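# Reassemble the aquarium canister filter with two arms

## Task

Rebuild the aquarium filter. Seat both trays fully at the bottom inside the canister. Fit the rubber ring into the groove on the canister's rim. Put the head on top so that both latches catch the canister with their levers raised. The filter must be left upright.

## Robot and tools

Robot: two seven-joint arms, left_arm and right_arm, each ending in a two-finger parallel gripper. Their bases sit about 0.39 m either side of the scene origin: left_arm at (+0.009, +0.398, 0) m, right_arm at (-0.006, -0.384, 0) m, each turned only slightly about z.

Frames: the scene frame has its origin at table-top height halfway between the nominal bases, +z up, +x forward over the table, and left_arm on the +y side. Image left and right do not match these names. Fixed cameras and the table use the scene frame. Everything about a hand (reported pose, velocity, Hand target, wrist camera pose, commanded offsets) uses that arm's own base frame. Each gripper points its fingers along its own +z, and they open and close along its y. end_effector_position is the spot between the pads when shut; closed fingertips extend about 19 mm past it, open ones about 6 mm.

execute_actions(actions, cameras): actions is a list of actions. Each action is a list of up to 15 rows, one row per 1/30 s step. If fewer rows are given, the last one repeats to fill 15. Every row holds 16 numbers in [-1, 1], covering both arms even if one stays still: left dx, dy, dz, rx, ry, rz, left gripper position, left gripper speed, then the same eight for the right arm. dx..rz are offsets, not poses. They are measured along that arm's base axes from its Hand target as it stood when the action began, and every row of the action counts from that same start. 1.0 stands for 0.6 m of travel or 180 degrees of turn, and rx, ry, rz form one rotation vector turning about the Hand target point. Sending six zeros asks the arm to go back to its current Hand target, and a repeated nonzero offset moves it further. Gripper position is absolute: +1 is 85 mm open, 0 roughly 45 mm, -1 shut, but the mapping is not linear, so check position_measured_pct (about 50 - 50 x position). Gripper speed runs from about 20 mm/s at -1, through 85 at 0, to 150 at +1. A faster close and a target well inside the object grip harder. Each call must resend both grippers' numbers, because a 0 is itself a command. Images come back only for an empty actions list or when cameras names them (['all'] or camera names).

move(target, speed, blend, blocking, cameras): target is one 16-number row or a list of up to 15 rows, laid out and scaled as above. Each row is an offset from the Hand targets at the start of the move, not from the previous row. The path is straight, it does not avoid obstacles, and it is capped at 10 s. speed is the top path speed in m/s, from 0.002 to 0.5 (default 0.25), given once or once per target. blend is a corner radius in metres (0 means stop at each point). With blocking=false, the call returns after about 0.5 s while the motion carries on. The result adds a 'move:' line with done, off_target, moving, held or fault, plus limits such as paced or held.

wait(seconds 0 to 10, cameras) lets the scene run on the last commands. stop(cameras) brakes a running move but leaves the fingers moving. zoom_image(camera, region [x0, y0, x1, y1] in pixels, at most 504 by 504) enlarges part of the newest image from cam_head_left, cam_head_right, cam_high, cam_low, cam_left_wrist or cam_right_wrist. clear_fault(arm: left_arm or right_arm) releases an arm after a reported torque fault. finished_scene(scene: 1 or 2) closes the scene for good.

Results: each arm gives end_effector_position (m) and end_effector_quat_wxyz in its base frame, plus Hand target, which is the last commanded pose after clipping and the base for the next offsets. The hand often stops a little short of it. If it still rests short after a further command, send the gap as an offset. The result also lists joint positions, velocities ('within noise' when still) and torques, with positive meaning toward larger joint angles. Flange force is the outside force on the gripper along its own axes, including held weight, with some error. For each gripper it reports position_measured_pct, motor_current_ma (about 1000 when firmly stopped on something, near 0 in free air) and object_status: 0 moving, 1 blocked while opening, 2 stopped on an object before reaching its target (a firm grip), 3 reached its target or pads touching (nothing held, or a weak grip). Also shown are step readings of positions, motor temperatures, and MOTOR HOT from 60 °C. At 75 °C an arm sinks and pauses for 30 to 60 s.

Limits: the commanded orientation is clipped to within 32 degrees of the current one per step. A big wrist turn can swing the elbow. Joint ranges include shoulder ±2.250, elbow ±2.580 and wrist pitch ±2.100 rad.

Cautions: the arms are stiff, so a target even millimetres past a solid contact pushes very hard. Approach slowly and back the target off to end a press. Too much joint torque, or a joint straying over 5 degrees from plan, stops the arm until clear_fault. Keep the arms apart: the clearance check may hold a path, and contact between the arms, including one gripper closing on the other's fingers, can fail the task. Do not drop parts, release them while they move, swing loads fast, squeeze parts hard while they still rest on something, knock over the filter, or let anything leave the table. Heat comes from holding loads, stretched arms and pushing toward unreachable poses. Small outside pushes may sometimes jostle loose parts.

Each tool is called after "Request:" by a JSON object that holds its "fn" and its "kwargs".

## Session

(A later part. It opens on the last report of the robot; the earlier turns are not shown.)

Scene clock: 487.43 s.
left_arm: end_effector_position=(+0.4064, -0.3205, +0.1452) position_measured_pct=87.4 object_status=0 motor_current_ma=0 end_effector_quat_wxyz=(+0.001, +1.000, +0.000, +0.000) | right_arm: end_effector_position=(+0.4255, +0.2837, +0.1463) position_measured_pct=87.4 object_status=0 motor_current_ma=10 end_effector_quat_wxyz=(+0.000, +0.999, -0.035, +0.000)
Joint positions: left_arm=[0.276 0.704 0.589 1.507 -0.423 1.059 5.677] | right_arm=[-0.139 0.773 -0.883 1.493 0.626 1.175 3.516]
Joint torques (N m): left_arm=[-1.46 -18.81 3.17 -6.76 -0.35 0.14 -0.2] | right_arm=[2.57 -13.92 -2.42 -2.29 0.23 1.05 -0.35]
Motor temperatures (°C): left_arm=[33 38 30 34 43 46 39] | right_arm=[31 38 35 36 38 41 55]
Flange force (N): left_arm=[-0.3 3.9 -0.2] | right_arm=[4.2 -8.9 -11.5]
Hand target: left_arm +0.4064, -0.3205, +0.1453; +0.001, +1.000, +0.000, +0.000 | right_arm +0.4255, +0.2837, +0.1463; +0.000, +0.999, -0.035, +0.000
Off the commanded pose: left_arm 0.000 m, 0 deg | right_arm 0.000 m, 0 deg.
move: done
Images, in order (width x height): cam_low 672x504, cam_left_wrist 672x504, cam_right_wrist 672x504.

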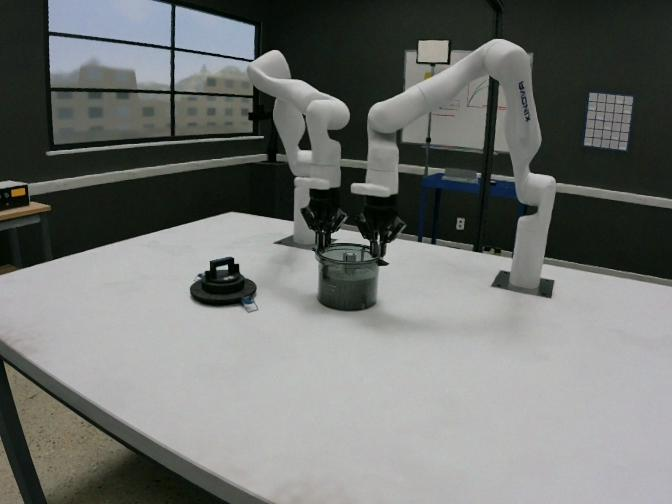

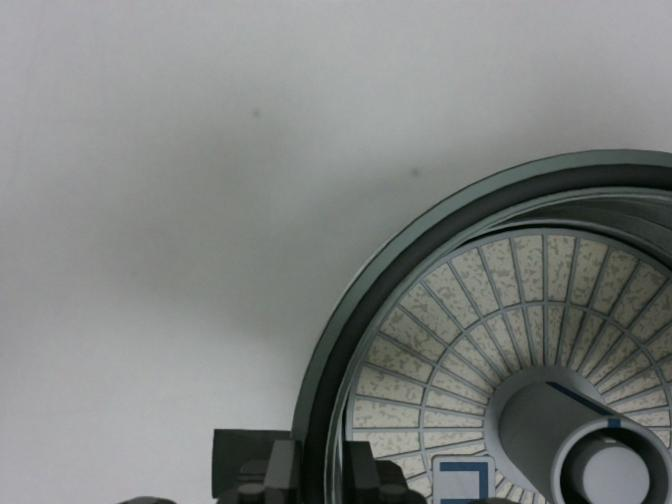

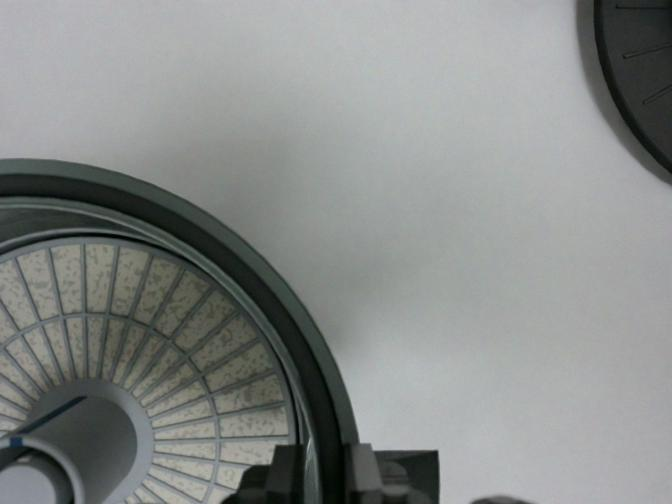

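Request:
{"fn": "move", "kwargs": {"target": [[0,0,0,0,0,0,-0.6,-1,0,0,0,0,0,0,-0.6,-1],[0,0,0.05,0,0,0,-0.6,-1,0,0,0.05,0,0,0,-0.6,-1],[0,0,0.35,0,0,0,-0.6,-1,0,0,0.35,0,0,0,-0.6,-1]], "speed": [0.02,0.02,0.15], "cameras": ["cam_right_wrist","cam_left_wrist","cam_low","cam_head_right"]}}

Request:
{"fn": "zoom_image", "kwargs": {"camera": "cam_low", "region": [300, 230, 400, 320]}}

Request:
{"fn": "zoom_image", "kwargs": {"camera": "cam_head_right", "region": [280, 260, 390, 360]}}

Scene clock: 494.77 s.
left_arm: end_effector_position=(+0.4064, -0.3205, +0.3553) position_measured_pct=80.1 object_status=3 motor_current_ma=0 end_effector_quat_wxyz=(+0.001, +1.000, +0.000, +0.000) | right_arm: end_effector_position=(+0.4255, +0.2837, +0.3563) position_measured_pct=80.1 object_status=3 motor_current_ma=0 end_effector_quat_wxyz=(+0.000, +0.999, -0.035, +0.000)
Joint positions: left_arm=[0.292 0.559 0.664 1.043 -0.332 1.636 5.567] | right_arm=[-0.187 0.61 -0.951 1.027 0.49 1.711 3.676]
Joint torques (N m): left_arm=[-1.47 -17.98 2.47 -8.15 -0.4 0.13 -0.19] | right_arm=[1.29 -17.34 -3.93 -6.32 -0.03 0.12 -0.32]
Motor temperatures (°C): left_arm=[33 38 30 34 43 46 39] | right_arm=[31 38 35 36 38 41 55]
Flange force (N): left_arm=[0.5 4.4 -1.6] | right_arm=[5.4 -6.6 -6.7]
Hand target: left_arm +0.4064, -0.3205, +0.3553; +0.001, +1.000, +0.000, +0.000 | right_arm +0.4255, +0.2837, +0.3563; +0.000, +0.999, -0.035, +0.000
Off the commanded pose: left_arm 0.000 m, 0 deg | right_arm 0.000 m, 0 deg.
move: done
Images, in order (width x height): cam_head_right 672x504, cam_low 672x504, cam_left_wrist 672x504, cam_right_wrist 672x504.

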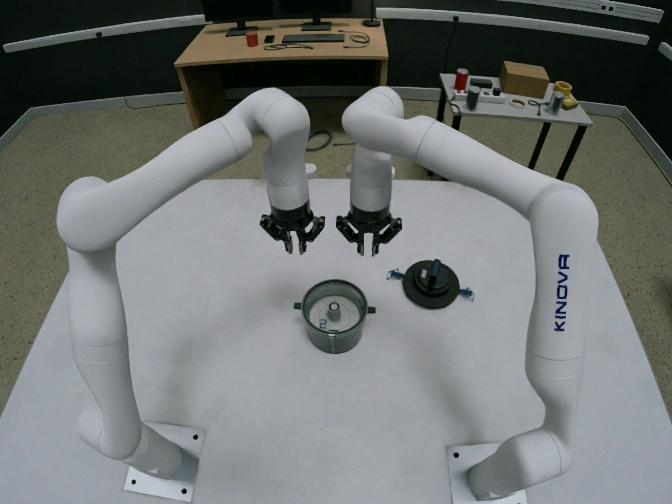

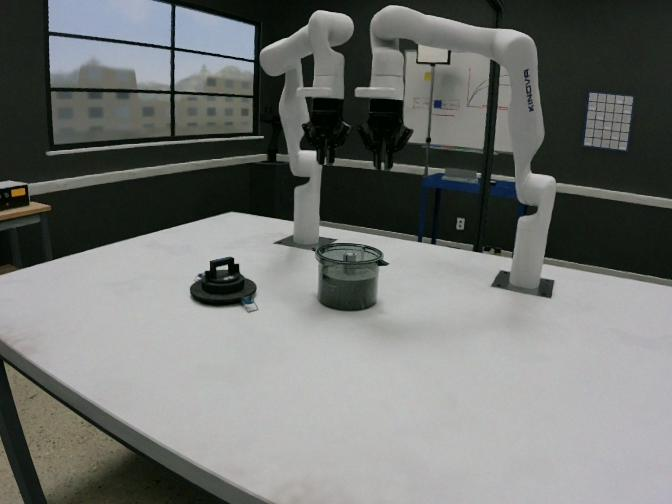

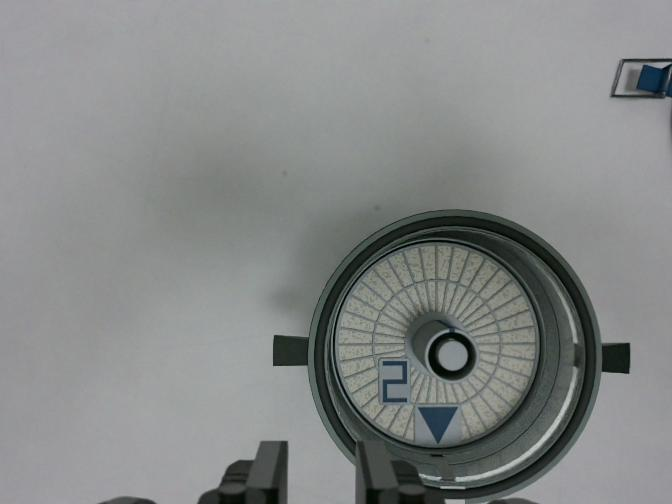

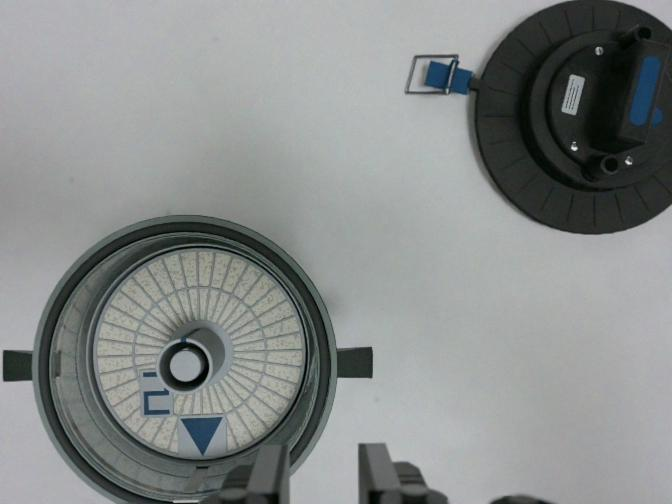

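Scaled by 5.040 from the camera's 672x504 image, which has a finer 960x720 frame.

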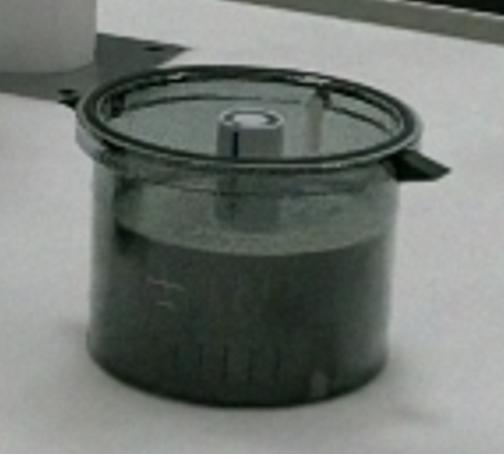

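Scaled by 4.582 from the camera's 672x504 image, which has a finer 960x720 frame.

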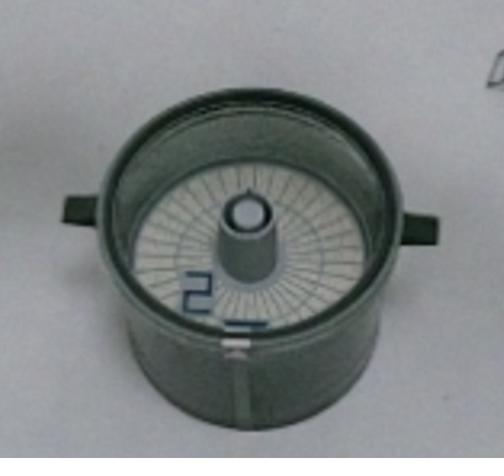

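Request:
{"fn": "move", "kwargs": {"target": [-0.15,0.3,0,0,0,0,-0.6,-1,0,0,0,0,0,0,-0.6,-1]}}

Request:
{"fn": "move", "kwargs": {"target": [0,0,0,0,0,0,-0.6,-1,-0.0917,0.127,-0.2,0,0,0.022,-0.6,-1], "cameras": ["cam_right_wrist"]}}

Request:
{"fn": "zoom_image", "kwargs": {"camera": "cam_right_wrist", "region": [80, 0, 330, 250]}}

Request:
{"fn": "zoom_image", "kwargs": {"camera": "cam_right_wrist", "region": [330, 0, 580, 250]}}

Request:
{"fn": "zoom_image", "kwargs": {"camera": "cam_right_wrist", "region": [80, 250, 330, 500]}}

Request:
{"fn": "zoom_image", "kwargs": {"camera": "cam_right_wrist", "region": [330, 250, 580, 500]}}

Scene clock: 500.00 s.
left_arm: end_effector_position=(+0.3164, -0.1405, +0.3553) position_measured_pct=80.1 object_status=3 motor_current_ma=0 end_effector_quat_wxyz=(+0.001, +1.000, +0.000, +0.000) | right_arm: end_effector_position=(+0.4255, +0.2837, +0.3563) position_measured_pct=80.1 object_status=3 motor_current_ma=0 end_effector_quat_wxyz=(+0.000, +0.999, -0.035, +0.000)
Joint positions: left_arm=[-0.221 0.08 0.625 1.628 -0.045 1.449 5.12] | right_arm=[-0.187 0.61 -0.95 1.027 0.49 1.711 3.676]
Joint torques (N m): left_arm=[-1.41 -8.51 0.14 -8.46 -0.36 0.11 -0.18] | right_arm=[1.29 -17.39 -3.89 -6.28 -0.04 0.12 -0.32]
Motor temperatures (°C): left_arm=[33 38 30 34 43 46 39] | right_arm=[31 38 35 36 38 41 55]
Flange force (N): left_arm=[1.3 4.3 -0.9] | right_arm=[5.7 -6.8 -6.8]
Hand target: left_arm +0.3164, -0.1405, +0.3553; +0.001, +1.000, +0.000, +0.000 | right_arm +0.4255, +0.2837, +0.3563; +0.000, +0.999, -0.035, +0.000
Off the commanded pose: left_arm 0.000 m, 0 deg | right_arm 0.000 m, 0 deg.
move: done

Scene clock: 501.00 s.
left_arm: end_effector_position=(+0.3164, -0.1405, +0.3553) position_measured_pct=80.1 object_status=3 motor_current_ma=0 end_effector_quat_wxyz=(+0.001, +1.000, +0.000, +0.000) | right_arm: end_effector_position=(+0.3706, +0.3599, +0.2364) position_measured_pct=80.1 object_status=3 motor_current_ma=0 end_effector_quat_wxyz=(+0.000, +1.000, +0.000, +0.000)
Joint positions: left_arm=[-0.221 0.08 0.625 1.628 -0.045 1.449 5.12] | right_arm=[-0.315 0.693 -0.945 1.322 0.553 1.397 3.474]
Joint torques (N m): left_arm=[-1.46 -8.61 0.15 -8.48 -0.33 0.12 -0.18] | right_arm=[1.19 -17.81 -4.75 -5.9 -0.02 0.14 -0.34]
Motor temperatures (°C): left_arm=[33 38 30 34 43 46 39] | right_arm=[31 38 35 36 38 41 55]
Flange force (N): left_arm=[1.6 4.6 -0.7] | right_arm=[4.2 -6.5 -4.1]
Hand target: left_arm +0.3164, -0.1405, +0.3553; +0.001, +1.000, +0.000, +0.000 | right_arm +0.3705, +0.3599, +0.2363; +0.000, +1.000, +0.000, +0.000
Off the commanded pose: left_arm 0.000 m, 0 deg | right_arm 0.000 m, 0 deg.
move: done
Images, in order (width x height): cam_right_wrist 672x504.

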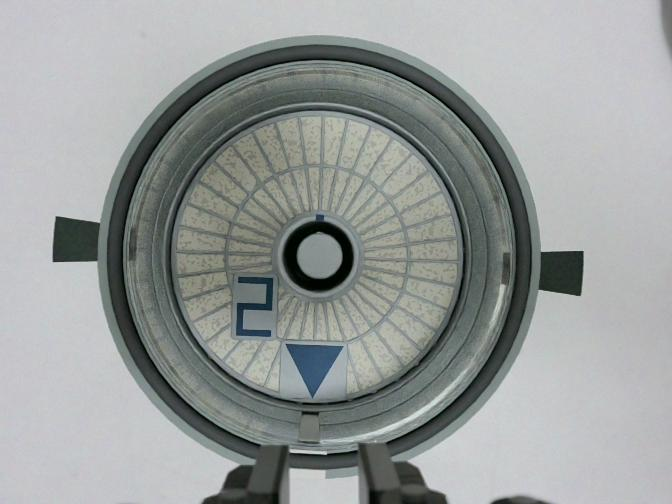

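Scaled by 2.016.

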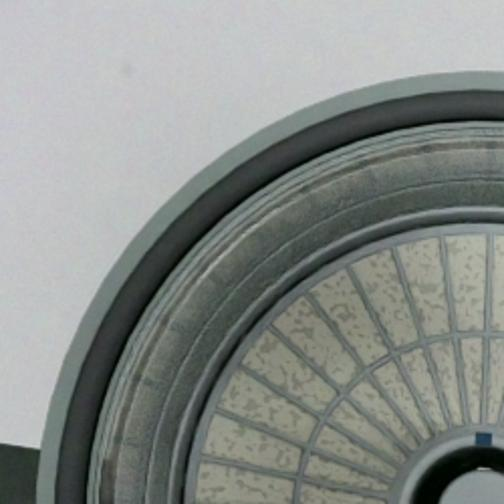

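Scaled by 2.016.

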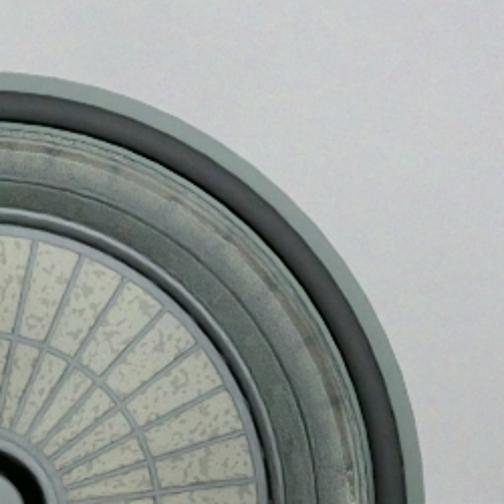

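Scaled by 2.016.

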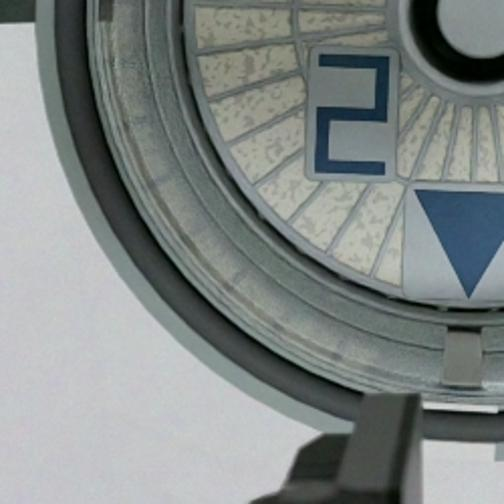

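Scaled by 2.016.

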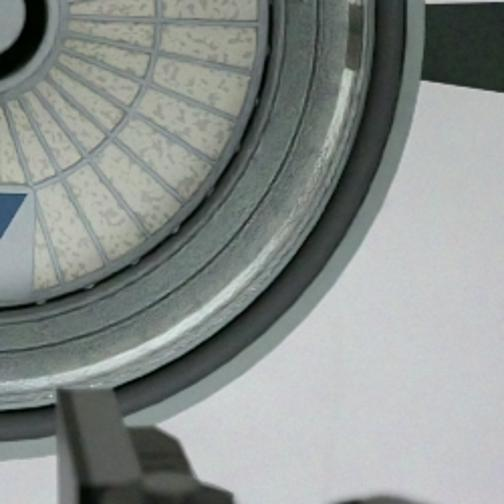

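Request:
{"fn": "move", "kwargs": {"target": [0,0,0,0,0,0,-0.6,-1,0,0,0.15,0,0,0,1,1]}}

Request:
{"fn": "move", "kwargs": {"target": [0,0,0,0,0,0,-0.6,-1,0.224,-0.466,-0.08,0,0,0,1,1], "cameras": ["cam_right_wrist","cam_low"]}}

Request:
{"fn": "zoom_image", "kwargs": {"camera": "cam_right_wrist", "region": [80, 0, 580, 500]}}

Request:
{"fn": "zoom_image", "kwargs": {"camera": "cam_low", "region": [180, 240, 270, 320]}}

Scene clock: 509.47 s.
left_arm: end_effector_position=(+0.3164, -0.1405, +0.3553) position_measured_pct=80.1 object_status=3 motor_current_ma=0 end_effector_quat_wxyz=(+0.001, +1.000, +0.000, +0.000) | right_arm: end_effector_position=(+0.3705, +0.3599, +0.3263) position_measured_pct=0.0 object_status=3 motor_current_ma=0 end_effector_quat_wxyz=(+0.000, +1.000, +0.000, +0.000)
Joint positions: left_arm=[-0.221 0.08 0.625 1.628 -0.045 1.449 5.12] | right_arm=[-0.352 0.635 -0.962 1.099 0.509 1.635 3.539]
Joint torques (N m): left_arm=[-1.43 -8.64 0.16 -8.45 -0.38 0.11 -0.17] | right_arm=[1.29 -17.61 -4.19 -6.25 -0.04 0.14 -0.32]
Motor temperatures (°C): left_arm=[33 38 30 34 43 46 39] | right_arm=[31 38 35 36 38 41 55]
Flange force (N): left_arm=[1.6 4.5 -0.8] | right_arm=[4.6 -7.2 -6.0]
Hand target: left_arm +0.3164, -0.1405, +0.3553; +0.001, +1.000, +0.000, +0.000 | right_arm +0.3705, +0.3599, +0.3263; +0.000, +1.000, +0.000, +0.000
Off the commanded pose: left_arm 0.000 m, 0 deg | right_arm 0.000 m, 0 deg.
move: done

Scene clock: 511.10 s.
left_arm: end_effector_position=(+0.3164, -0.1405, +0.3553) position_measured_pct=80.1 object_status=3 motor_current_ma=0 end_effector_quat_wxyz=(+0.001, +1.000, +0.000, +0.000) | right_arm: end_effector_position=(+0.5049, +0.0803, +0.2783) position_measured_pct=0.0 object_status=3 motor_current_ma=0 end_effector_quat_wxyz=(+0.000, +1.000, +0.000, +0.000)
Joint positions: left_arm=[-0.221 0.08 0.625 1.628 -0.045 1.449 5.12] | right_arm=[0.299 0.649 -0.962 1.249 0.521 1.494 4.116]
Joint torques (N m): left_arm=[-1.42 -8.63 0.12 -8.45 -0.37 0.12 -0.15] | right_arm=[1.28 -17.3 -4.54 -6.26 -0.04 0.11 -0.33]
Motor temperatures (°C): left_arm=[33 38 30 34 43 46 39] | right_arm=[31 38 35 36 38 41 55]
Flange force (N): left_arm=[1.6 4.4 -0.8] | right_arm=[7.0 -3.1 -4.7]
Hand target: left_arm +0.3164, -0.1405, +0.3553; +0.001, +1.000, +0.000, +0.000 | right_arm +0.5049, +0.0803, +0.2783; +0.000, +1.000, +0.000, +0.000
Off the commanded pose: left_arm 0.000 m, 0 deg | right_arm 0.000 m, 0 deg.
move: done
Images, in order (width x height): cam_low 672x504, cam_right_wrist 672x504.

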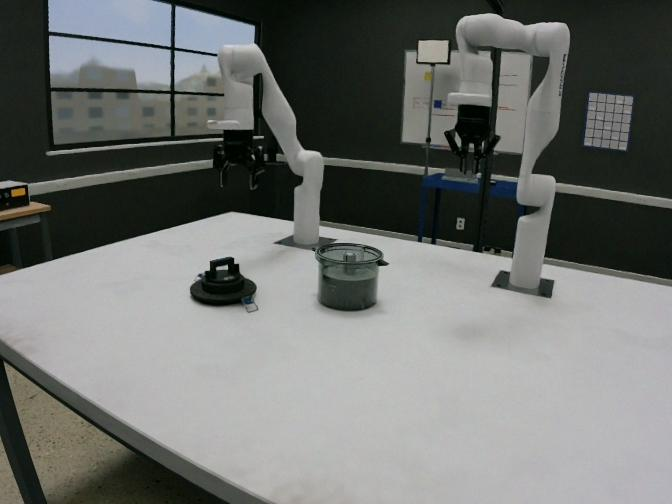

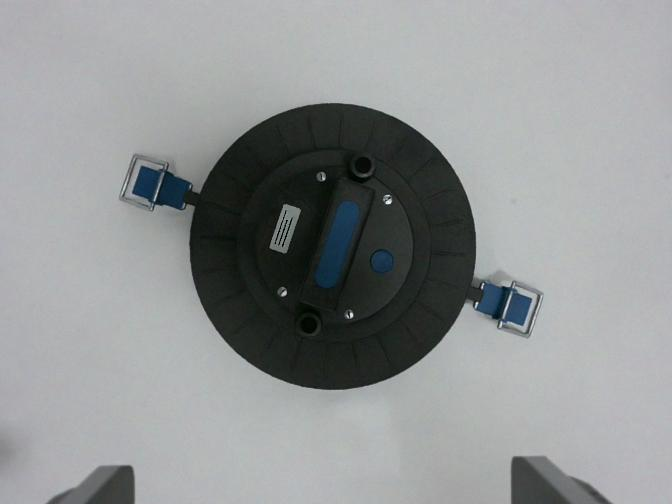

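Scaled by 1.008.

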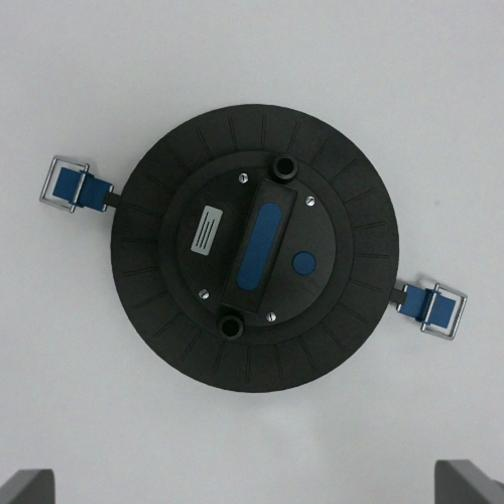

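Scaled by 5.600 from the camera's 672x504 image, which has a finer 960x720 frame.

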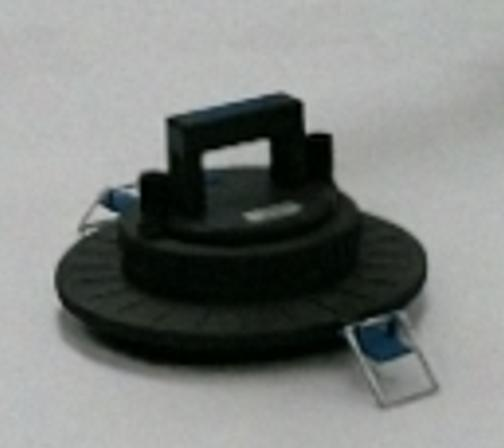

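Request:
{"fn": "zoom_image", "kwargs": {"camera": "cam_right_wrist", "region": [100, 130, 230, 230]}}

Request:
{"fn": "zoom_image", "kwargs": {"camera": "cam_right_wrist", "region": [440, 250, 570, 350]}}

Scaled by 3.877.

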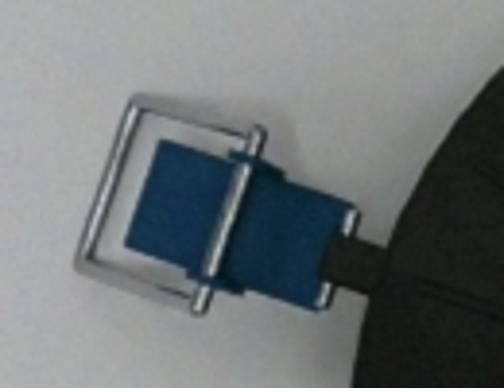

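Scaled by 3.877.

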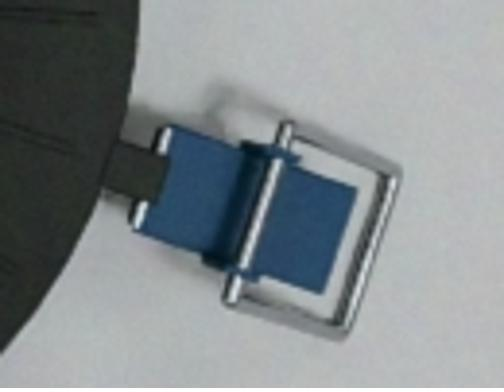

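Request:
{"fn": "move", "kwargs": {"target": [0,0,0,0,0,0,-0.6,-1,-0.055,-0.334,-0.305,0.2778,0,0,1,1], "cameras": ["cam_right_wrist"]}}

Request:
{"fn": "zoom_image", "kwargs": {"camera": "cam_right_wrist", "region": [230, 140, 440, 350]}}

Scene clock: 528.67 s.
left_arm: end_effector_position=(+0.3164, -0.1405, +0.3553) position_measured_pct=80.1 object_status=3 motor_current_ma=0 end_effector_quat_wxyz=(+0.001, +1.000, +0.000, +0.000) | right_arm: end_effector_position=(+0.4719, -0.1201, +0.0954) position_measured_pct=0.0 object_status=3 motor_current_ma=0 end_effector_quat_wxyz=(-0.422, +0.906, +0.000, +0.000)
Joint positions: left_arm=[-0.221 0.08 0.625 1.628 -0.045 1.449 5.12] | right_arm=[1.092 1.29 -1.134 1.258 0.248 1.348 4.927]
Joint torques (N m): left_arm=[-1.46 -8.6 0.15 -8.48 -0.36 0.11 -0.2] | right_arm=[1.29 -20.13 -8.66 -1.38 -2.2 0.59 -0.27]
Motor temperatures (°C): left_arm=[33 38 30 34 43 46 39] | right_arm=[31 38 35 36 38 41 55]
Flange force (N): left_arm=[1.5 4.6 -0.8] | right_arm=[7.7 1.4 -3.4]
Hand target: left_arm +0.3164, -0.1405, +0.3553; +0.001, +1.000, +0.000, +0.000 | right_arm +0.4719, -0.1201, +0.0953; -0.422, +0.906, +0.000, +0.000
Off the commanded pose: left_arm 0.000 m, 0 deg | right_arm 0.000 m, 0 deg.
move: done
Images, in order (width x height): cam_right_wrist 672x504.

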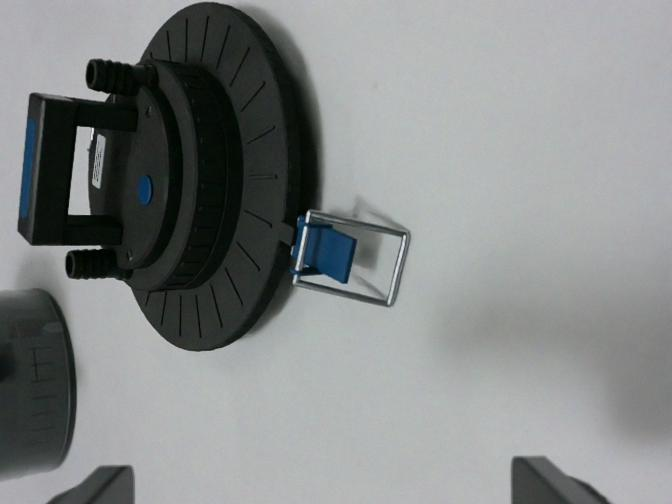

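Scaled by 2.400.

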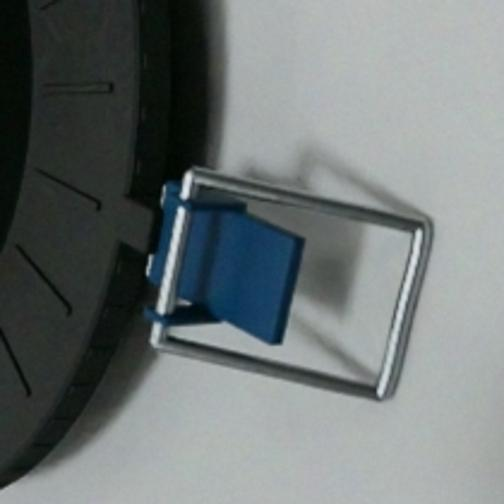

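Request:
{"fn": "move", "kwargs": {"target": [0,0,0,0,0,0,-0.6,-1,0.1525,0.3207,0.258,-0.2778,0,0,0.2,1]}}

Request:
{"fn": "move", "kwargs": {"target": [0,0,0,0,0,0,-0.6,-1,0,0,0,0,0,-0.1072,0.2,1], "cameras": ["cam_right_wrist"]}}

Scene clock: 547.33 s.
left_arm: end_effector_position=(+0.3164, -0.1405, +0.3553) position_measured_pct=80.1 object_status=3 motor_current_ma=0 end_effector_quat_wxyz=(+0.001, +1.000, +0.000, +0.000) | right_arm: end_effector_position=(+0.5634, +0.0723, +0.2501) position_measured_pct=39.8 object_status=3 motor_current_ma=0 end_effector_quat_wxyz=(+0.000, +1.000, +0.000, +0.000)
Joint positions: left_arm=[-0.221 0.08 0.625 1.628 -0.045 1.449 5.12] | right_arm=[0.216 0.779 -0.877 1.067 0.572 1.521 4.188]
Joint torques (N m): left_arm=[-1.41 -8.58 0.18 -8.49 -0.33 0.16 -0.2] | right_arm=[1.22 -20.13 -4.53 -5.97 -0.06 0.12 -0.35]
Motor temperatures (°C): left_arm=[33 38 30 34 43 46 39] | right_arm=[31 39 35 36 38 41 55]
Flange force (N): left_arm=[1.5 4.4 -0.6] | right_arm=[8.2 -2.7 -5.0]
Hand target: left_arm +0.3164, -0.1405, +0.3553; +0.001, +1.000, +0.000, +0.000 | right_arm +0.5634, +0.0723, +0.2501; +0.000, +1.000, +0.000, +0.000
Off the commanded pose: left_arm 0.000 m, 0 deg | right_arm 0.000 m, 0 deg.
move: done

Scene clock: 548.40 s.
left_arm: end_effector_position=(+0.3164, -0.1405, +0.3553) position_measured_pct=80.1 object_status=3 motor_current_ma=0 end_effector_quat_wxyz=(+0.001, +1.000, +0.000, +0.000) | right_arm: end_effector_position=(+0.5634, +0.0723, +0.2501) position_measured_pct=39.8 object_status=3 motor_current_ma=0 end_effector_quat_wxyz=(+0.000, +0.986, -0.168, +0.000)
Joint positions: left_arm=[-0.221 0.08 0.625 1.628 -0.045 1.449 5.12] | right_arm=[0.191 0.761 -0.808 1.068 0.524 1.502 3.879]
Joint torques (N m): left_arm=[-1.44 -8.57 0.12 -8.47 -0.36 0.15 -0.22] | right_arm=[1.28 -20.17 -4.13 -6.18 -0.06 0.12 -0.34]
Motor temperatures (°C): left_arm=[33 38 30 34 43 46 39] | right_arm=[31 39 35 36 38 41 55]
Flange force (N): left_arm=[1.5 4.6 -0.7] | right_arm=[6.6 -5.2 -4.9]
Hand target: left_arm +0.3164, -0.1405, +0.3553; +0.001, +1.000, +0.000, +0.000 | right_arm +0.5634, +0.0723, +0.2501; +0.000, +0.986, -0.168, +0.000
Off the commanded pose: left_arm 0.000 m, 0 deg | right_arm 0.000 m, 0 deg.
move: done
Images, in order (width x height): cam_right_wrist 672x504.

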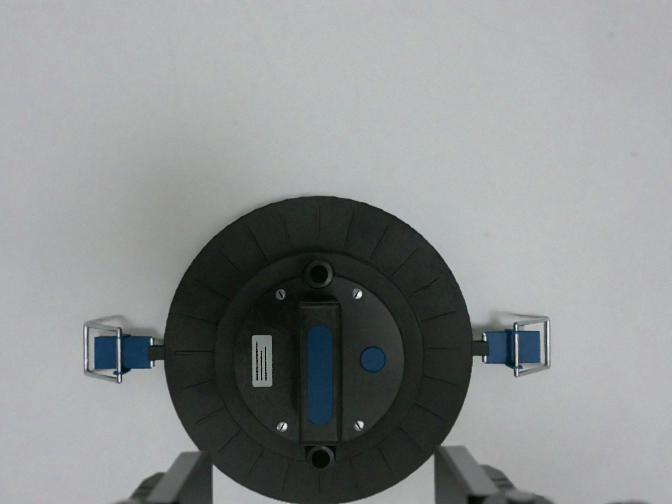

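Request:
{"fn": "move", "kwargs": {"target": [0,0,0,0,0,0,-0.6,-1,0.0055,-0.002,-0.19,0,0,0,0.2,1], "speed": 0.12, "cameras": ["cam_right_wrist","cam_low"]}}

Request:
{"fn": "zoom_image", "kwargs": {"camera": "cam_low", "region": [170, 200, 280, 320]}}

Scene clock: 553.57 s.
left_arm: end_effector_position=(+0.3164, -0.1405, +0.3553) position_measured_pct=80.1 object_status=3 motor_current_ma=0 end_effector_quat_wxyz=(+0.001, +1.000, +0.000, +0.000) | right_arm: end_effector_position=(+0.5667, +0.0711, +0.1361) position_measured_pct=39.8 object_status=3 motor_current_ma=0 end_effector_quat_wxyz=(+0.000, +0.986, -0.168, +0.000)
Joint positions: left_arm=[-0.221 0.08 0.625 1.628 -0.045 1.449 5.12] | right_arm=[0.208 0.869 -0.769 1.259 0.597 1.24 3.809]
Joint torques (N m): left_arm=[-1.44 -8.57 0.1 -8.5 -0.36 0.15 -0.17] | right_arm=[1.3 -20.7 -4.72 -5.44 -0.05 0.14 -0.32]
Motor temperatures (°C): left_arm=[33 38 30 34 43 46 39] | right_arm=[31 39 35 36 38 41 55]
Flange force (N): left_arm=[1.4 4.4 -0.6] | right_arm=[5.6 -4.8 -3.1]
Hand target: left_arm +0.3164, -0.1405, +0.3553; +0.001, +1.000, +0.000, +0.000 | right_arm +0.5667, +0.0711, +0.1361; +0.000, +0.986, -0.168, +0.000
Off the commanded pose: left_arm 0.000 m, 0 deg | right_arm 0.000 m, 0 deg.
move: done
Images, in order (width x height): cam_low 672x504, cam_right_wrist 672x504.

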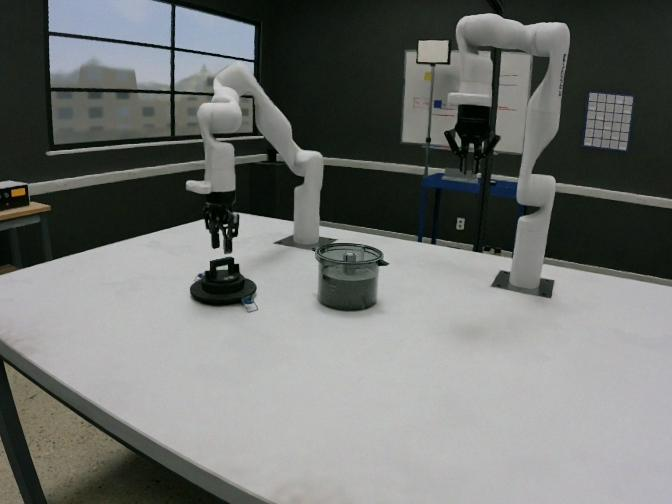

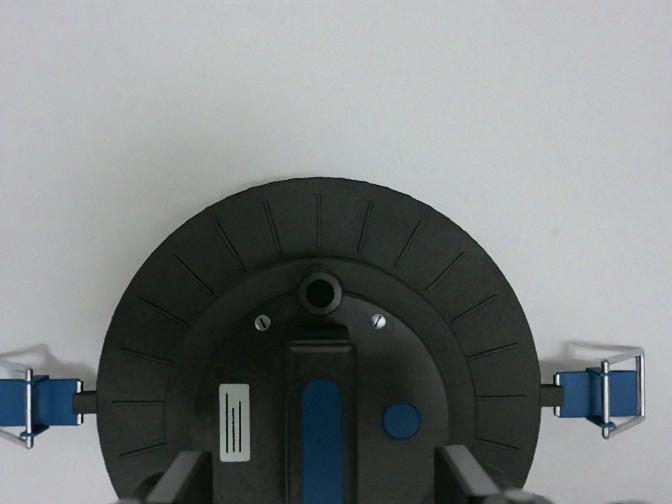

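Scaled by 4.200 from the camera's 672x504 image, which has a finer 960x720 frame.

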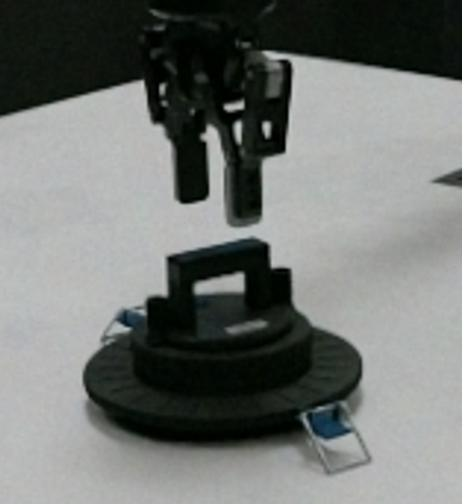

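Request:
{"fn": "move", "kwargs": {"target": [0,0,0,0,0,0,-0.6,-1,0,0,-0.0735,0,0,0,0.2,1], "speed": 0.05, "cameras": ["cam_right_wrist","cam_low"]}}

Request:
{"fn": "zoom_image", "kwargs": {"camera": "cam_low", "region": [170, 200, 280, 320]}}

Scene clock: 558.20 s.
left_arm: end_effector_position=(+0.3164, -0.1405, +0.3553) position_measured_pct=80.1 object_status=3 motor_current_ma=0 end_effector_quat_wxyz=(+0.001, +1.000, +0.000, +0.000) | right_arm: end_effector_position=(+0.5667, +0.0711, +0.0920) position_measured_pct=39.8 object_status=3 motor_current_ma=0 end_effector_quat_wxyz=(+0.000, +0.986, -0.168, +0.000)
Joint positions: left_arm=[-0.221 0.08 0.625 1.628 -0.045 1.449 5.12] | right_arm=[0.204 0.922 -0.745 1.309 0.634 1.149 3.779]
Joint torques (N m): left_arm=[-1.46 -8.59 0.15 -8.49 -0.37 0.15 -0.18] | right_arm=[1.3 -21.02 -4.83 -5.04 -0.06 0.11 -0.32]
Motor temperatures (°C): left_arm=[33 38 30 34 43 46 39] | right_arm=[31 39 35 36 38 41 55]
Flange force (N): left_arm=[1.5 4.5 -0.6] | right_arm=[5.4 -4.7 -2.5]
Hand target: left_arm +0.3164, -0.1405, +0.3553; +0.001, +1.000, +0.000, +0.000 | right_arm +0.5667, +0.0711, +0.0920; +0.000, +0.986, -0.168, +0.000
Off the commanded pose: left_arm 0.000 m, 0 deg | right_arm 0.000 m, 0 deg.
move: done
Images, in order (width x height): cam_low 672x504, cam_right_wrist 672x504.

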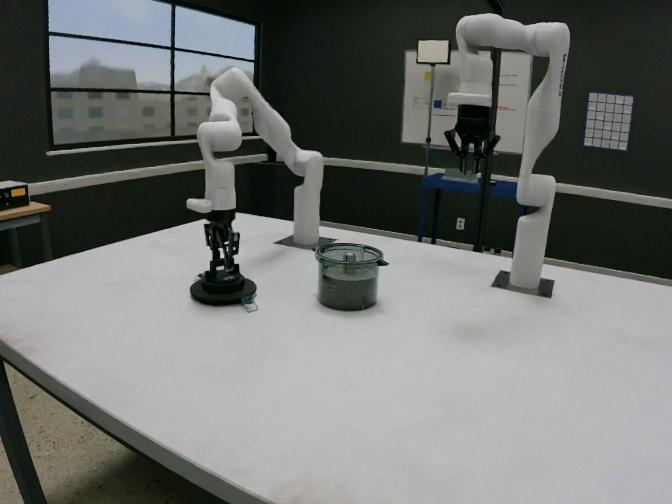

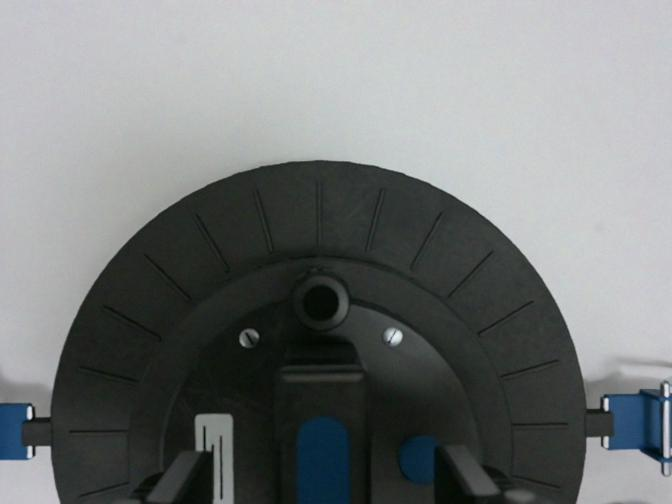

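Scaled by 4.200 from the camera's 672x504 image, which has a finer 960x720 frame.

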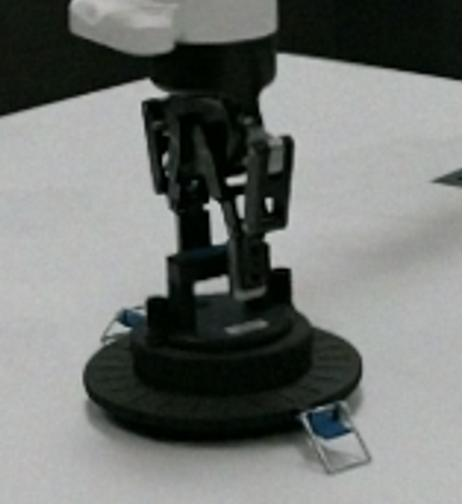

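Request:
{"fn": "move", "kwargs": {"target": [0,0,0,0,0,0,-0.6,-1,0,0,0,0,0,0,-0.85,-1]}}

Request:
{"fn": "wait", "kwargs": {"seconds": 0.8}}

Request:
{"fn": "move", "kwargs": {"target": [0,0,0,0,0,0,-0.6,-1,0,0,0.03,0,0,0,-0.85,-1], "speed": 0.02, "cameras": ["cam_right_wrist","cam_low"]}}

Request:
{"fn": "zoom_image", "kwargs": {"camera": "cam_low", "region": [170, 200, 280, 320]}}

Scene clock: 563.80 s.
left_arm: end_effector_position=(+0.3164, -0.1405, +0.3553) position_measured_pct=80.1 object_status=3 motor_current_ma=0 end_effector_quat_wxyz=(+0.001, +1.000, +0.000, +0.000) | right_arm: end_effector_position=(+0.5667, +0.0711, +0.0920) position_measured_pct=77.9 object_status=0 motor_current_ma=1000 end_effector_quat_wxyz=(+0.000, +0.986, -0.168, +0.000)
Joint positions: left_arm=[-0.221 0.08 0.625 1.628 -0.045 1.449 5.12] | right_arm=[0.204 0.922 -0.745 1.309 0.634 1.149 3.779]
Joint torques (N m): left_arm=[-1.39 -8.6 0.16 -8.45 -0.38 0.16 -0.17] | right_arm=[1.78 -19 -3.66 -4.6 0.54 -0.06 -0.19]
Motor temperatures (°C): left_arm=[33 38 30 34 43 46 39] | right_arm=[31 39 35 36 38 41 55]
Flange force (N): left_arm=[1.5 4.3 -0.7] | right_arm=[3.7 -5.1 -6.9]
Hand target: left_arm +0.3164, -0.1405, +0.3553; +0.001, +1.000, +0.000, +0.000 | right_arm +0.5667, +0.0711, +0.0920; +0.000, +0.986, -0.168, +0.000
Off the commanded pose: left_arm 0.000 m, 0 deg | right_arm 0.000 m, 0 deg.
move: done

Scene clock: 564.60 s.
left_arm: end_effector_position=(+0.3164, -0.1405, +0.3553) position_measured_pct=80.1 object_status=3 motor_current_ma=0 end_effector_quat_wxyz=(+0.001, +1.000, +0.000, +0.000) | right_arm: end_effector_position=(+0.5667, +0.0711, +0.0920) position_measured_pct=77.9 object_status=2 motor_current_ma=1000 end_effector_quat_wxyz=(+0.000, +0.986, -0.168, +0.000)
Joint positions: left_arm=[-0.221 0.08 0.625 1.628 -0.045 1.449 5.12] | right_arm=[0.204 0.922 -0.745 1.309 0.634 1.149 3.779]
Joint torques (N m): left_arm=[-1.43 -8.61 0.14 -8.47 -0.34 0.14 -0.18] | right_arm=[1.77 -18.97 -3.64 -4.59 0.55 -0.07 -0.2]
Motor temperatures (°C): left_arm=[33 38 30 34 43 46 39] | right_arm=[31 39 35 36 38 41 55]
Flange force (N): left_arm=[1.6 4.5 -0.7] | right_arm=[3.8 -5.0 -7.0]
Hand target: left_arm +0.3164, -0.1405, +0.3553; +0.001, +1.000, +0.000, +0.000 | right_arm +0.5667, +0.0711, +0.0920; +0.000, +0.986, -0.168, +0.000
Tool commands: left_gripper/position=-0.6 left_gripper/speed=-1.0 right_gripper/position=-0.85 right_gripper/speed=-1.0
Off the commanded pose: left_arm 0.000 m, 0 deg | right_arm 0.000 m, 0 deg.
wait: 0.80 s; at rest by 0.17 s

Scene clock: 565.73 s.
left_arm: end_effector_position=(+0.3164, -0.1405, +0.3553) position_measured_pct=80.1 object_status=3 motor_current_ma=0 end_effector_quat_wxyz=(+0.001, +1.000, +0.000, +0.000) | right_arm: end_effector_position=(+0.5667, +0.0711, +0.1100) position_measured_pct=77.9 object_status=2 motor_current_ma=1000 end_effector_quat_wxyz=(+0.000, +0.986, -0.168, +0.000)
Joint positions: left_arm=[-0.221 0.08 0.625 1.628 -0.045 1.449 5.12] | right_arm=[0.206 0.9 -0.755 1.29 0.619 1.186 3.791]
Joint torques (N m): left_arm=[-1.37 -8.59 0.16 -8.49 -0.35 0.13 -0.18] | right_arm=[1.26 -25.25 -6.09 -7.11 -0.06 0.15 -0.34]
Motor temperatures (°C): left_arm=[33 38 30 34 43 46 39] | right_arm=[31 39 35 36 38 41 55]
Flange force (N): left_arm=[1.5 4.3 -0.7] | right_arm=[5.6 -4.7 5.4]
Hand target: left_arm +0.3164, -0.1405, +0.3553; +0.001, +1.000, +0.000, +0.000 | right_arm +0.5667, +0.0711, +0.1100; +0.000, +0.986, -0.168, +0.000
Off the commanded pose: left_arm 0.000 m, 0 deg | right_arm 0.000 m, 0 deg.
move: done
Images, in order (width x height): cam_low 672x504, cam_right_wrist 672x504.

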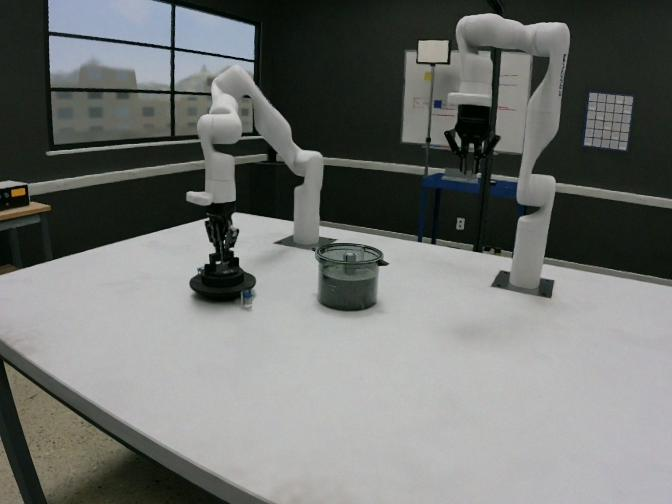

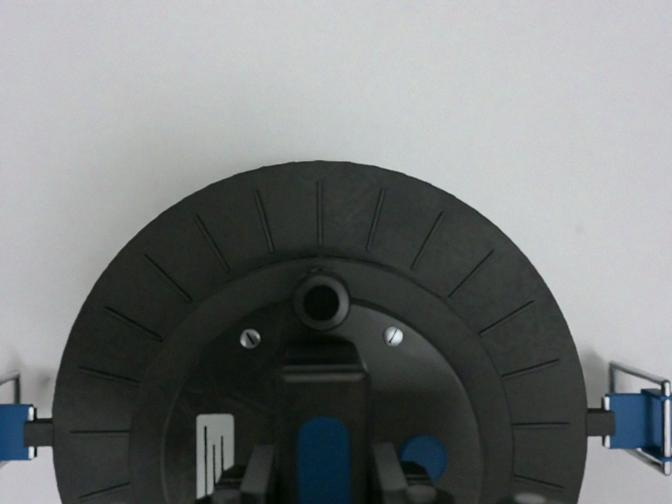

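Scaled by 4.200 from the camera's 672x504 image, which has a finer 960x720 frame.

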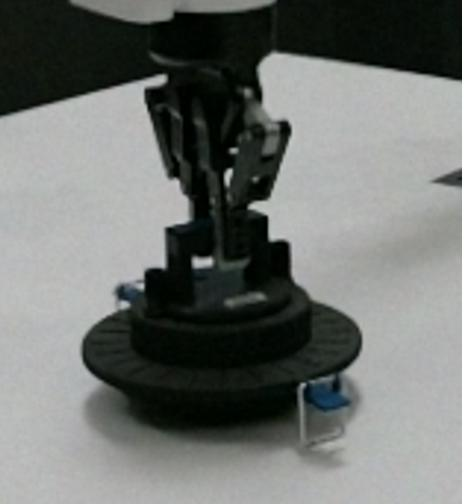

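Request:
{"fn": "move", "kwargs": {"target": [0.1505,-0.4283,0,0,0,0,-0.6,-1,0,0,0.3,0,0,0,-0.85,-1], "speed": 0.1, "cameras": ["cam_left_wrist","cam_low"]}}

Request:
{"fn": "zoom_image", "kwargs": {"camera": "cam_left_wrist", "region": [150, 180, 500, 504]}}

Request:
{"fn": "zoom_image", "kwargs": {"camera": "cam_low", "region": [150, 160, 290, 300]}}

Request:
{"fn": "move", "kwargs": {"target": [0,0,0,0,0,0.999,-0.6,-1,0,0,0,0,0,0,-0.85,-1], "cameras": ["cam_left_wrist"]}}

Request:
{"fn": "zoom_image", "kwargs": {"camera": "cam_left_wrist", "region": [150, 180, 500, 504]}}

Scene clock: 578.70 s.
left_arm: end_effector_position=(+0.4067, -0.3975, +0.3553) position_measured_pct=80.1 object_status=3 motor_current_ma=0 end_effector_quat_wxyz=(+0.001, +1.000, +0.000, +0.000) | right_arm: end_effector_position=(+0.5667, +0.0711, +0.2901) position_measured_pct=77.9 object_status=2 motor_current_ma=1000 end_effector_quat_wxyz=(+0.000, +0.986, -0.168, +0.000)
Joint positions: left_arm=[0.495 0.71 0.657 0.773 -0.415 1.754 5.656] | right_arm=[0.166 0.748 -0.808 0.948 0.515 1.617 3.913]
Joint torques (N m): left_arm=[-1.37 -20.73 2.47 -7.59 -0.4 0.16 -0.16] | right_arm=[1.31 -24.81 -4.81 -8.6 -0.05 0.14 -0.33]
Motor temperatures (°C): left_arm=[33 38 30 34 43 46 39] | right_arm=[31 39 35 36 38 41 55]
Flange force (N): left_arm=[1.2 4.9 -2.6] | right_arm=[6.8 -5.3 2.6]
Hand target: left_arm +0.4067, -0.3975, +0.3553; +0.001, +1.000, +0.000, +0.000 | right_arm +0.5667, +0.0711, +0.2900; +0.000, +0.986, -0.168, +0.000
Off the commanded pose: left_arm 0.000 m, 0 deg | right_arm 0.000 m, 0 deg.
move: done
Images, in order (width x height): cam_low 672x504, cam_left_wrist 672x504.

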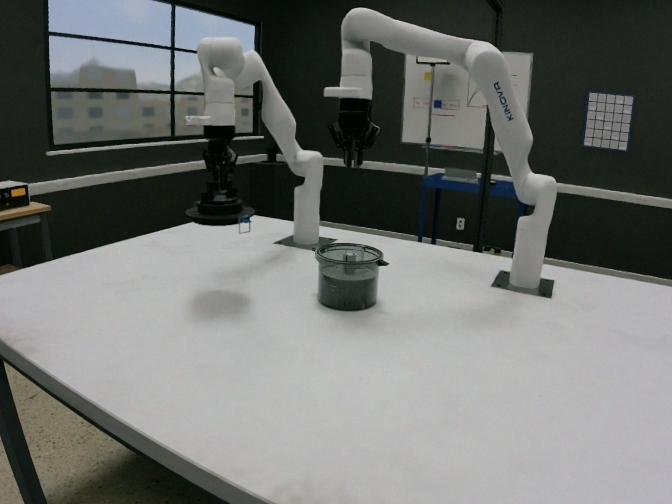

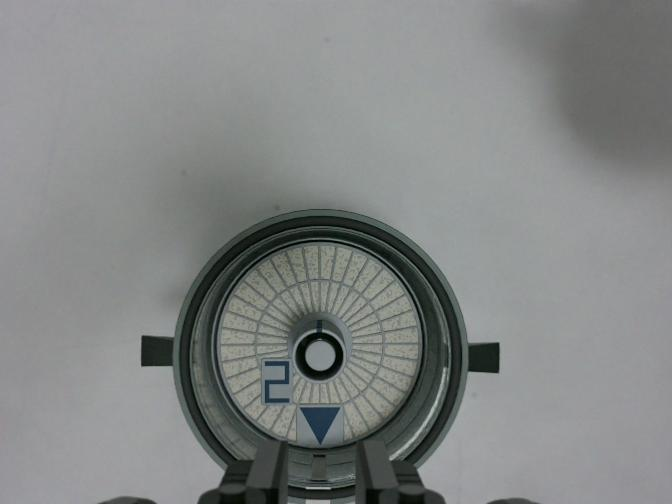

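Scaled by 1.440.

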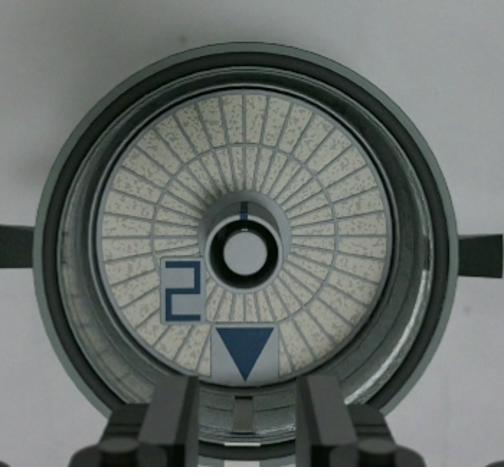

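Scaled by 3.600 from the camera's 672x504 image, which has a finer 960x720 frame.

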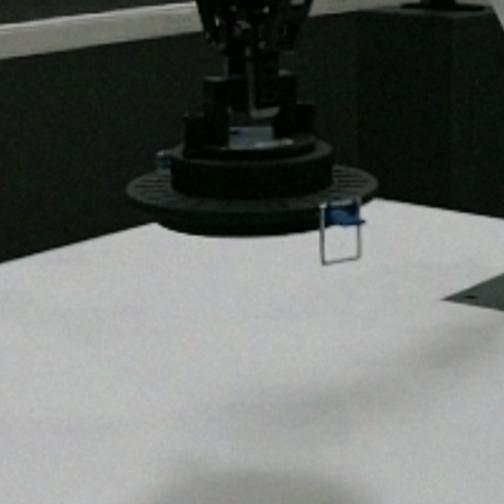

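Scene clock: 585.37 s.
left_arm: end_effector_position=(+0.4067, -0.3975, +0.3553) position_measured_pct=80.1 object_status=3 motor_current_ma=0 end_effector_quat_wxyz=(+0.000, +0.002, +1.000, +0.001) | right_arm: end_effector_position=(+0.5667, +0.0711, +0.2900) position_measured_pct=77.9 object_status=2 motor_current_ma=1000 end_effector_quat_wxyz=(+0.000, +0.986, -0.168, +0.000)
Joint positions: left_arm=[0.718 0.66 0.036 0.754 -0.024 1.729 8.593] | right_arm=[0.166 0.748 -0.808 0.948 0.515 1.617 3.913]
Joint torques (N m): left_arm=[-1.45 -20.95 0.16 -8.34 -0.34 0.25 -0.17] | right_arm=[1.29 -24.76 -4.83 -8.53 -0.05 0.16 -0.32]
Motor temperatures (°C): left_arm=[33 38 30 34 43 46 39] | right_arm=[31 39 35 36 38 40 55]
Flange force (N): left_arm=[0.7 -3.3 -1.3] | right_arm=[7.0 -5.4 2.5]
Hand target: left_arm +0.4067, -0.3975, +0.3553; +0.000, +0.002, +1.000, +0.001 | right_arm +0.5667, +0.0711, +0.2900; +0.000, +0.986, -0.168, +0.000
Off the commanded pose: left_arm 0.000 m, 0 deg | right_arm 0.000 m, 0 deg.
move: done
Images, in order (width x height): cam_left_wrist 672x504.

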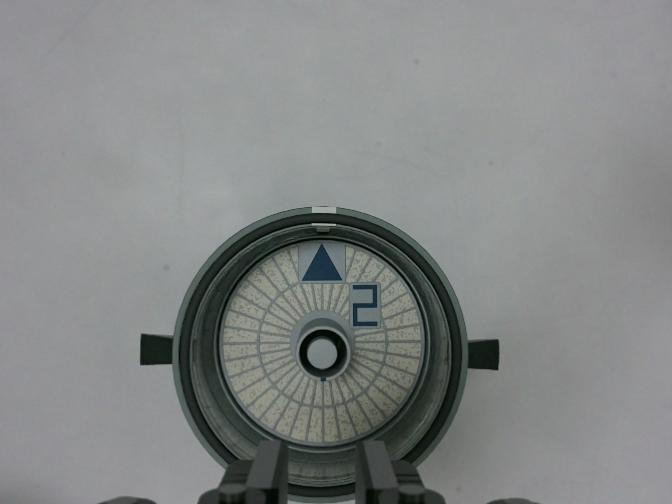

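Scaled by 1.440.

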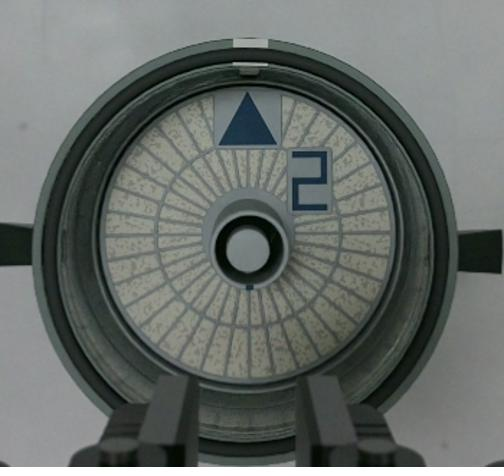

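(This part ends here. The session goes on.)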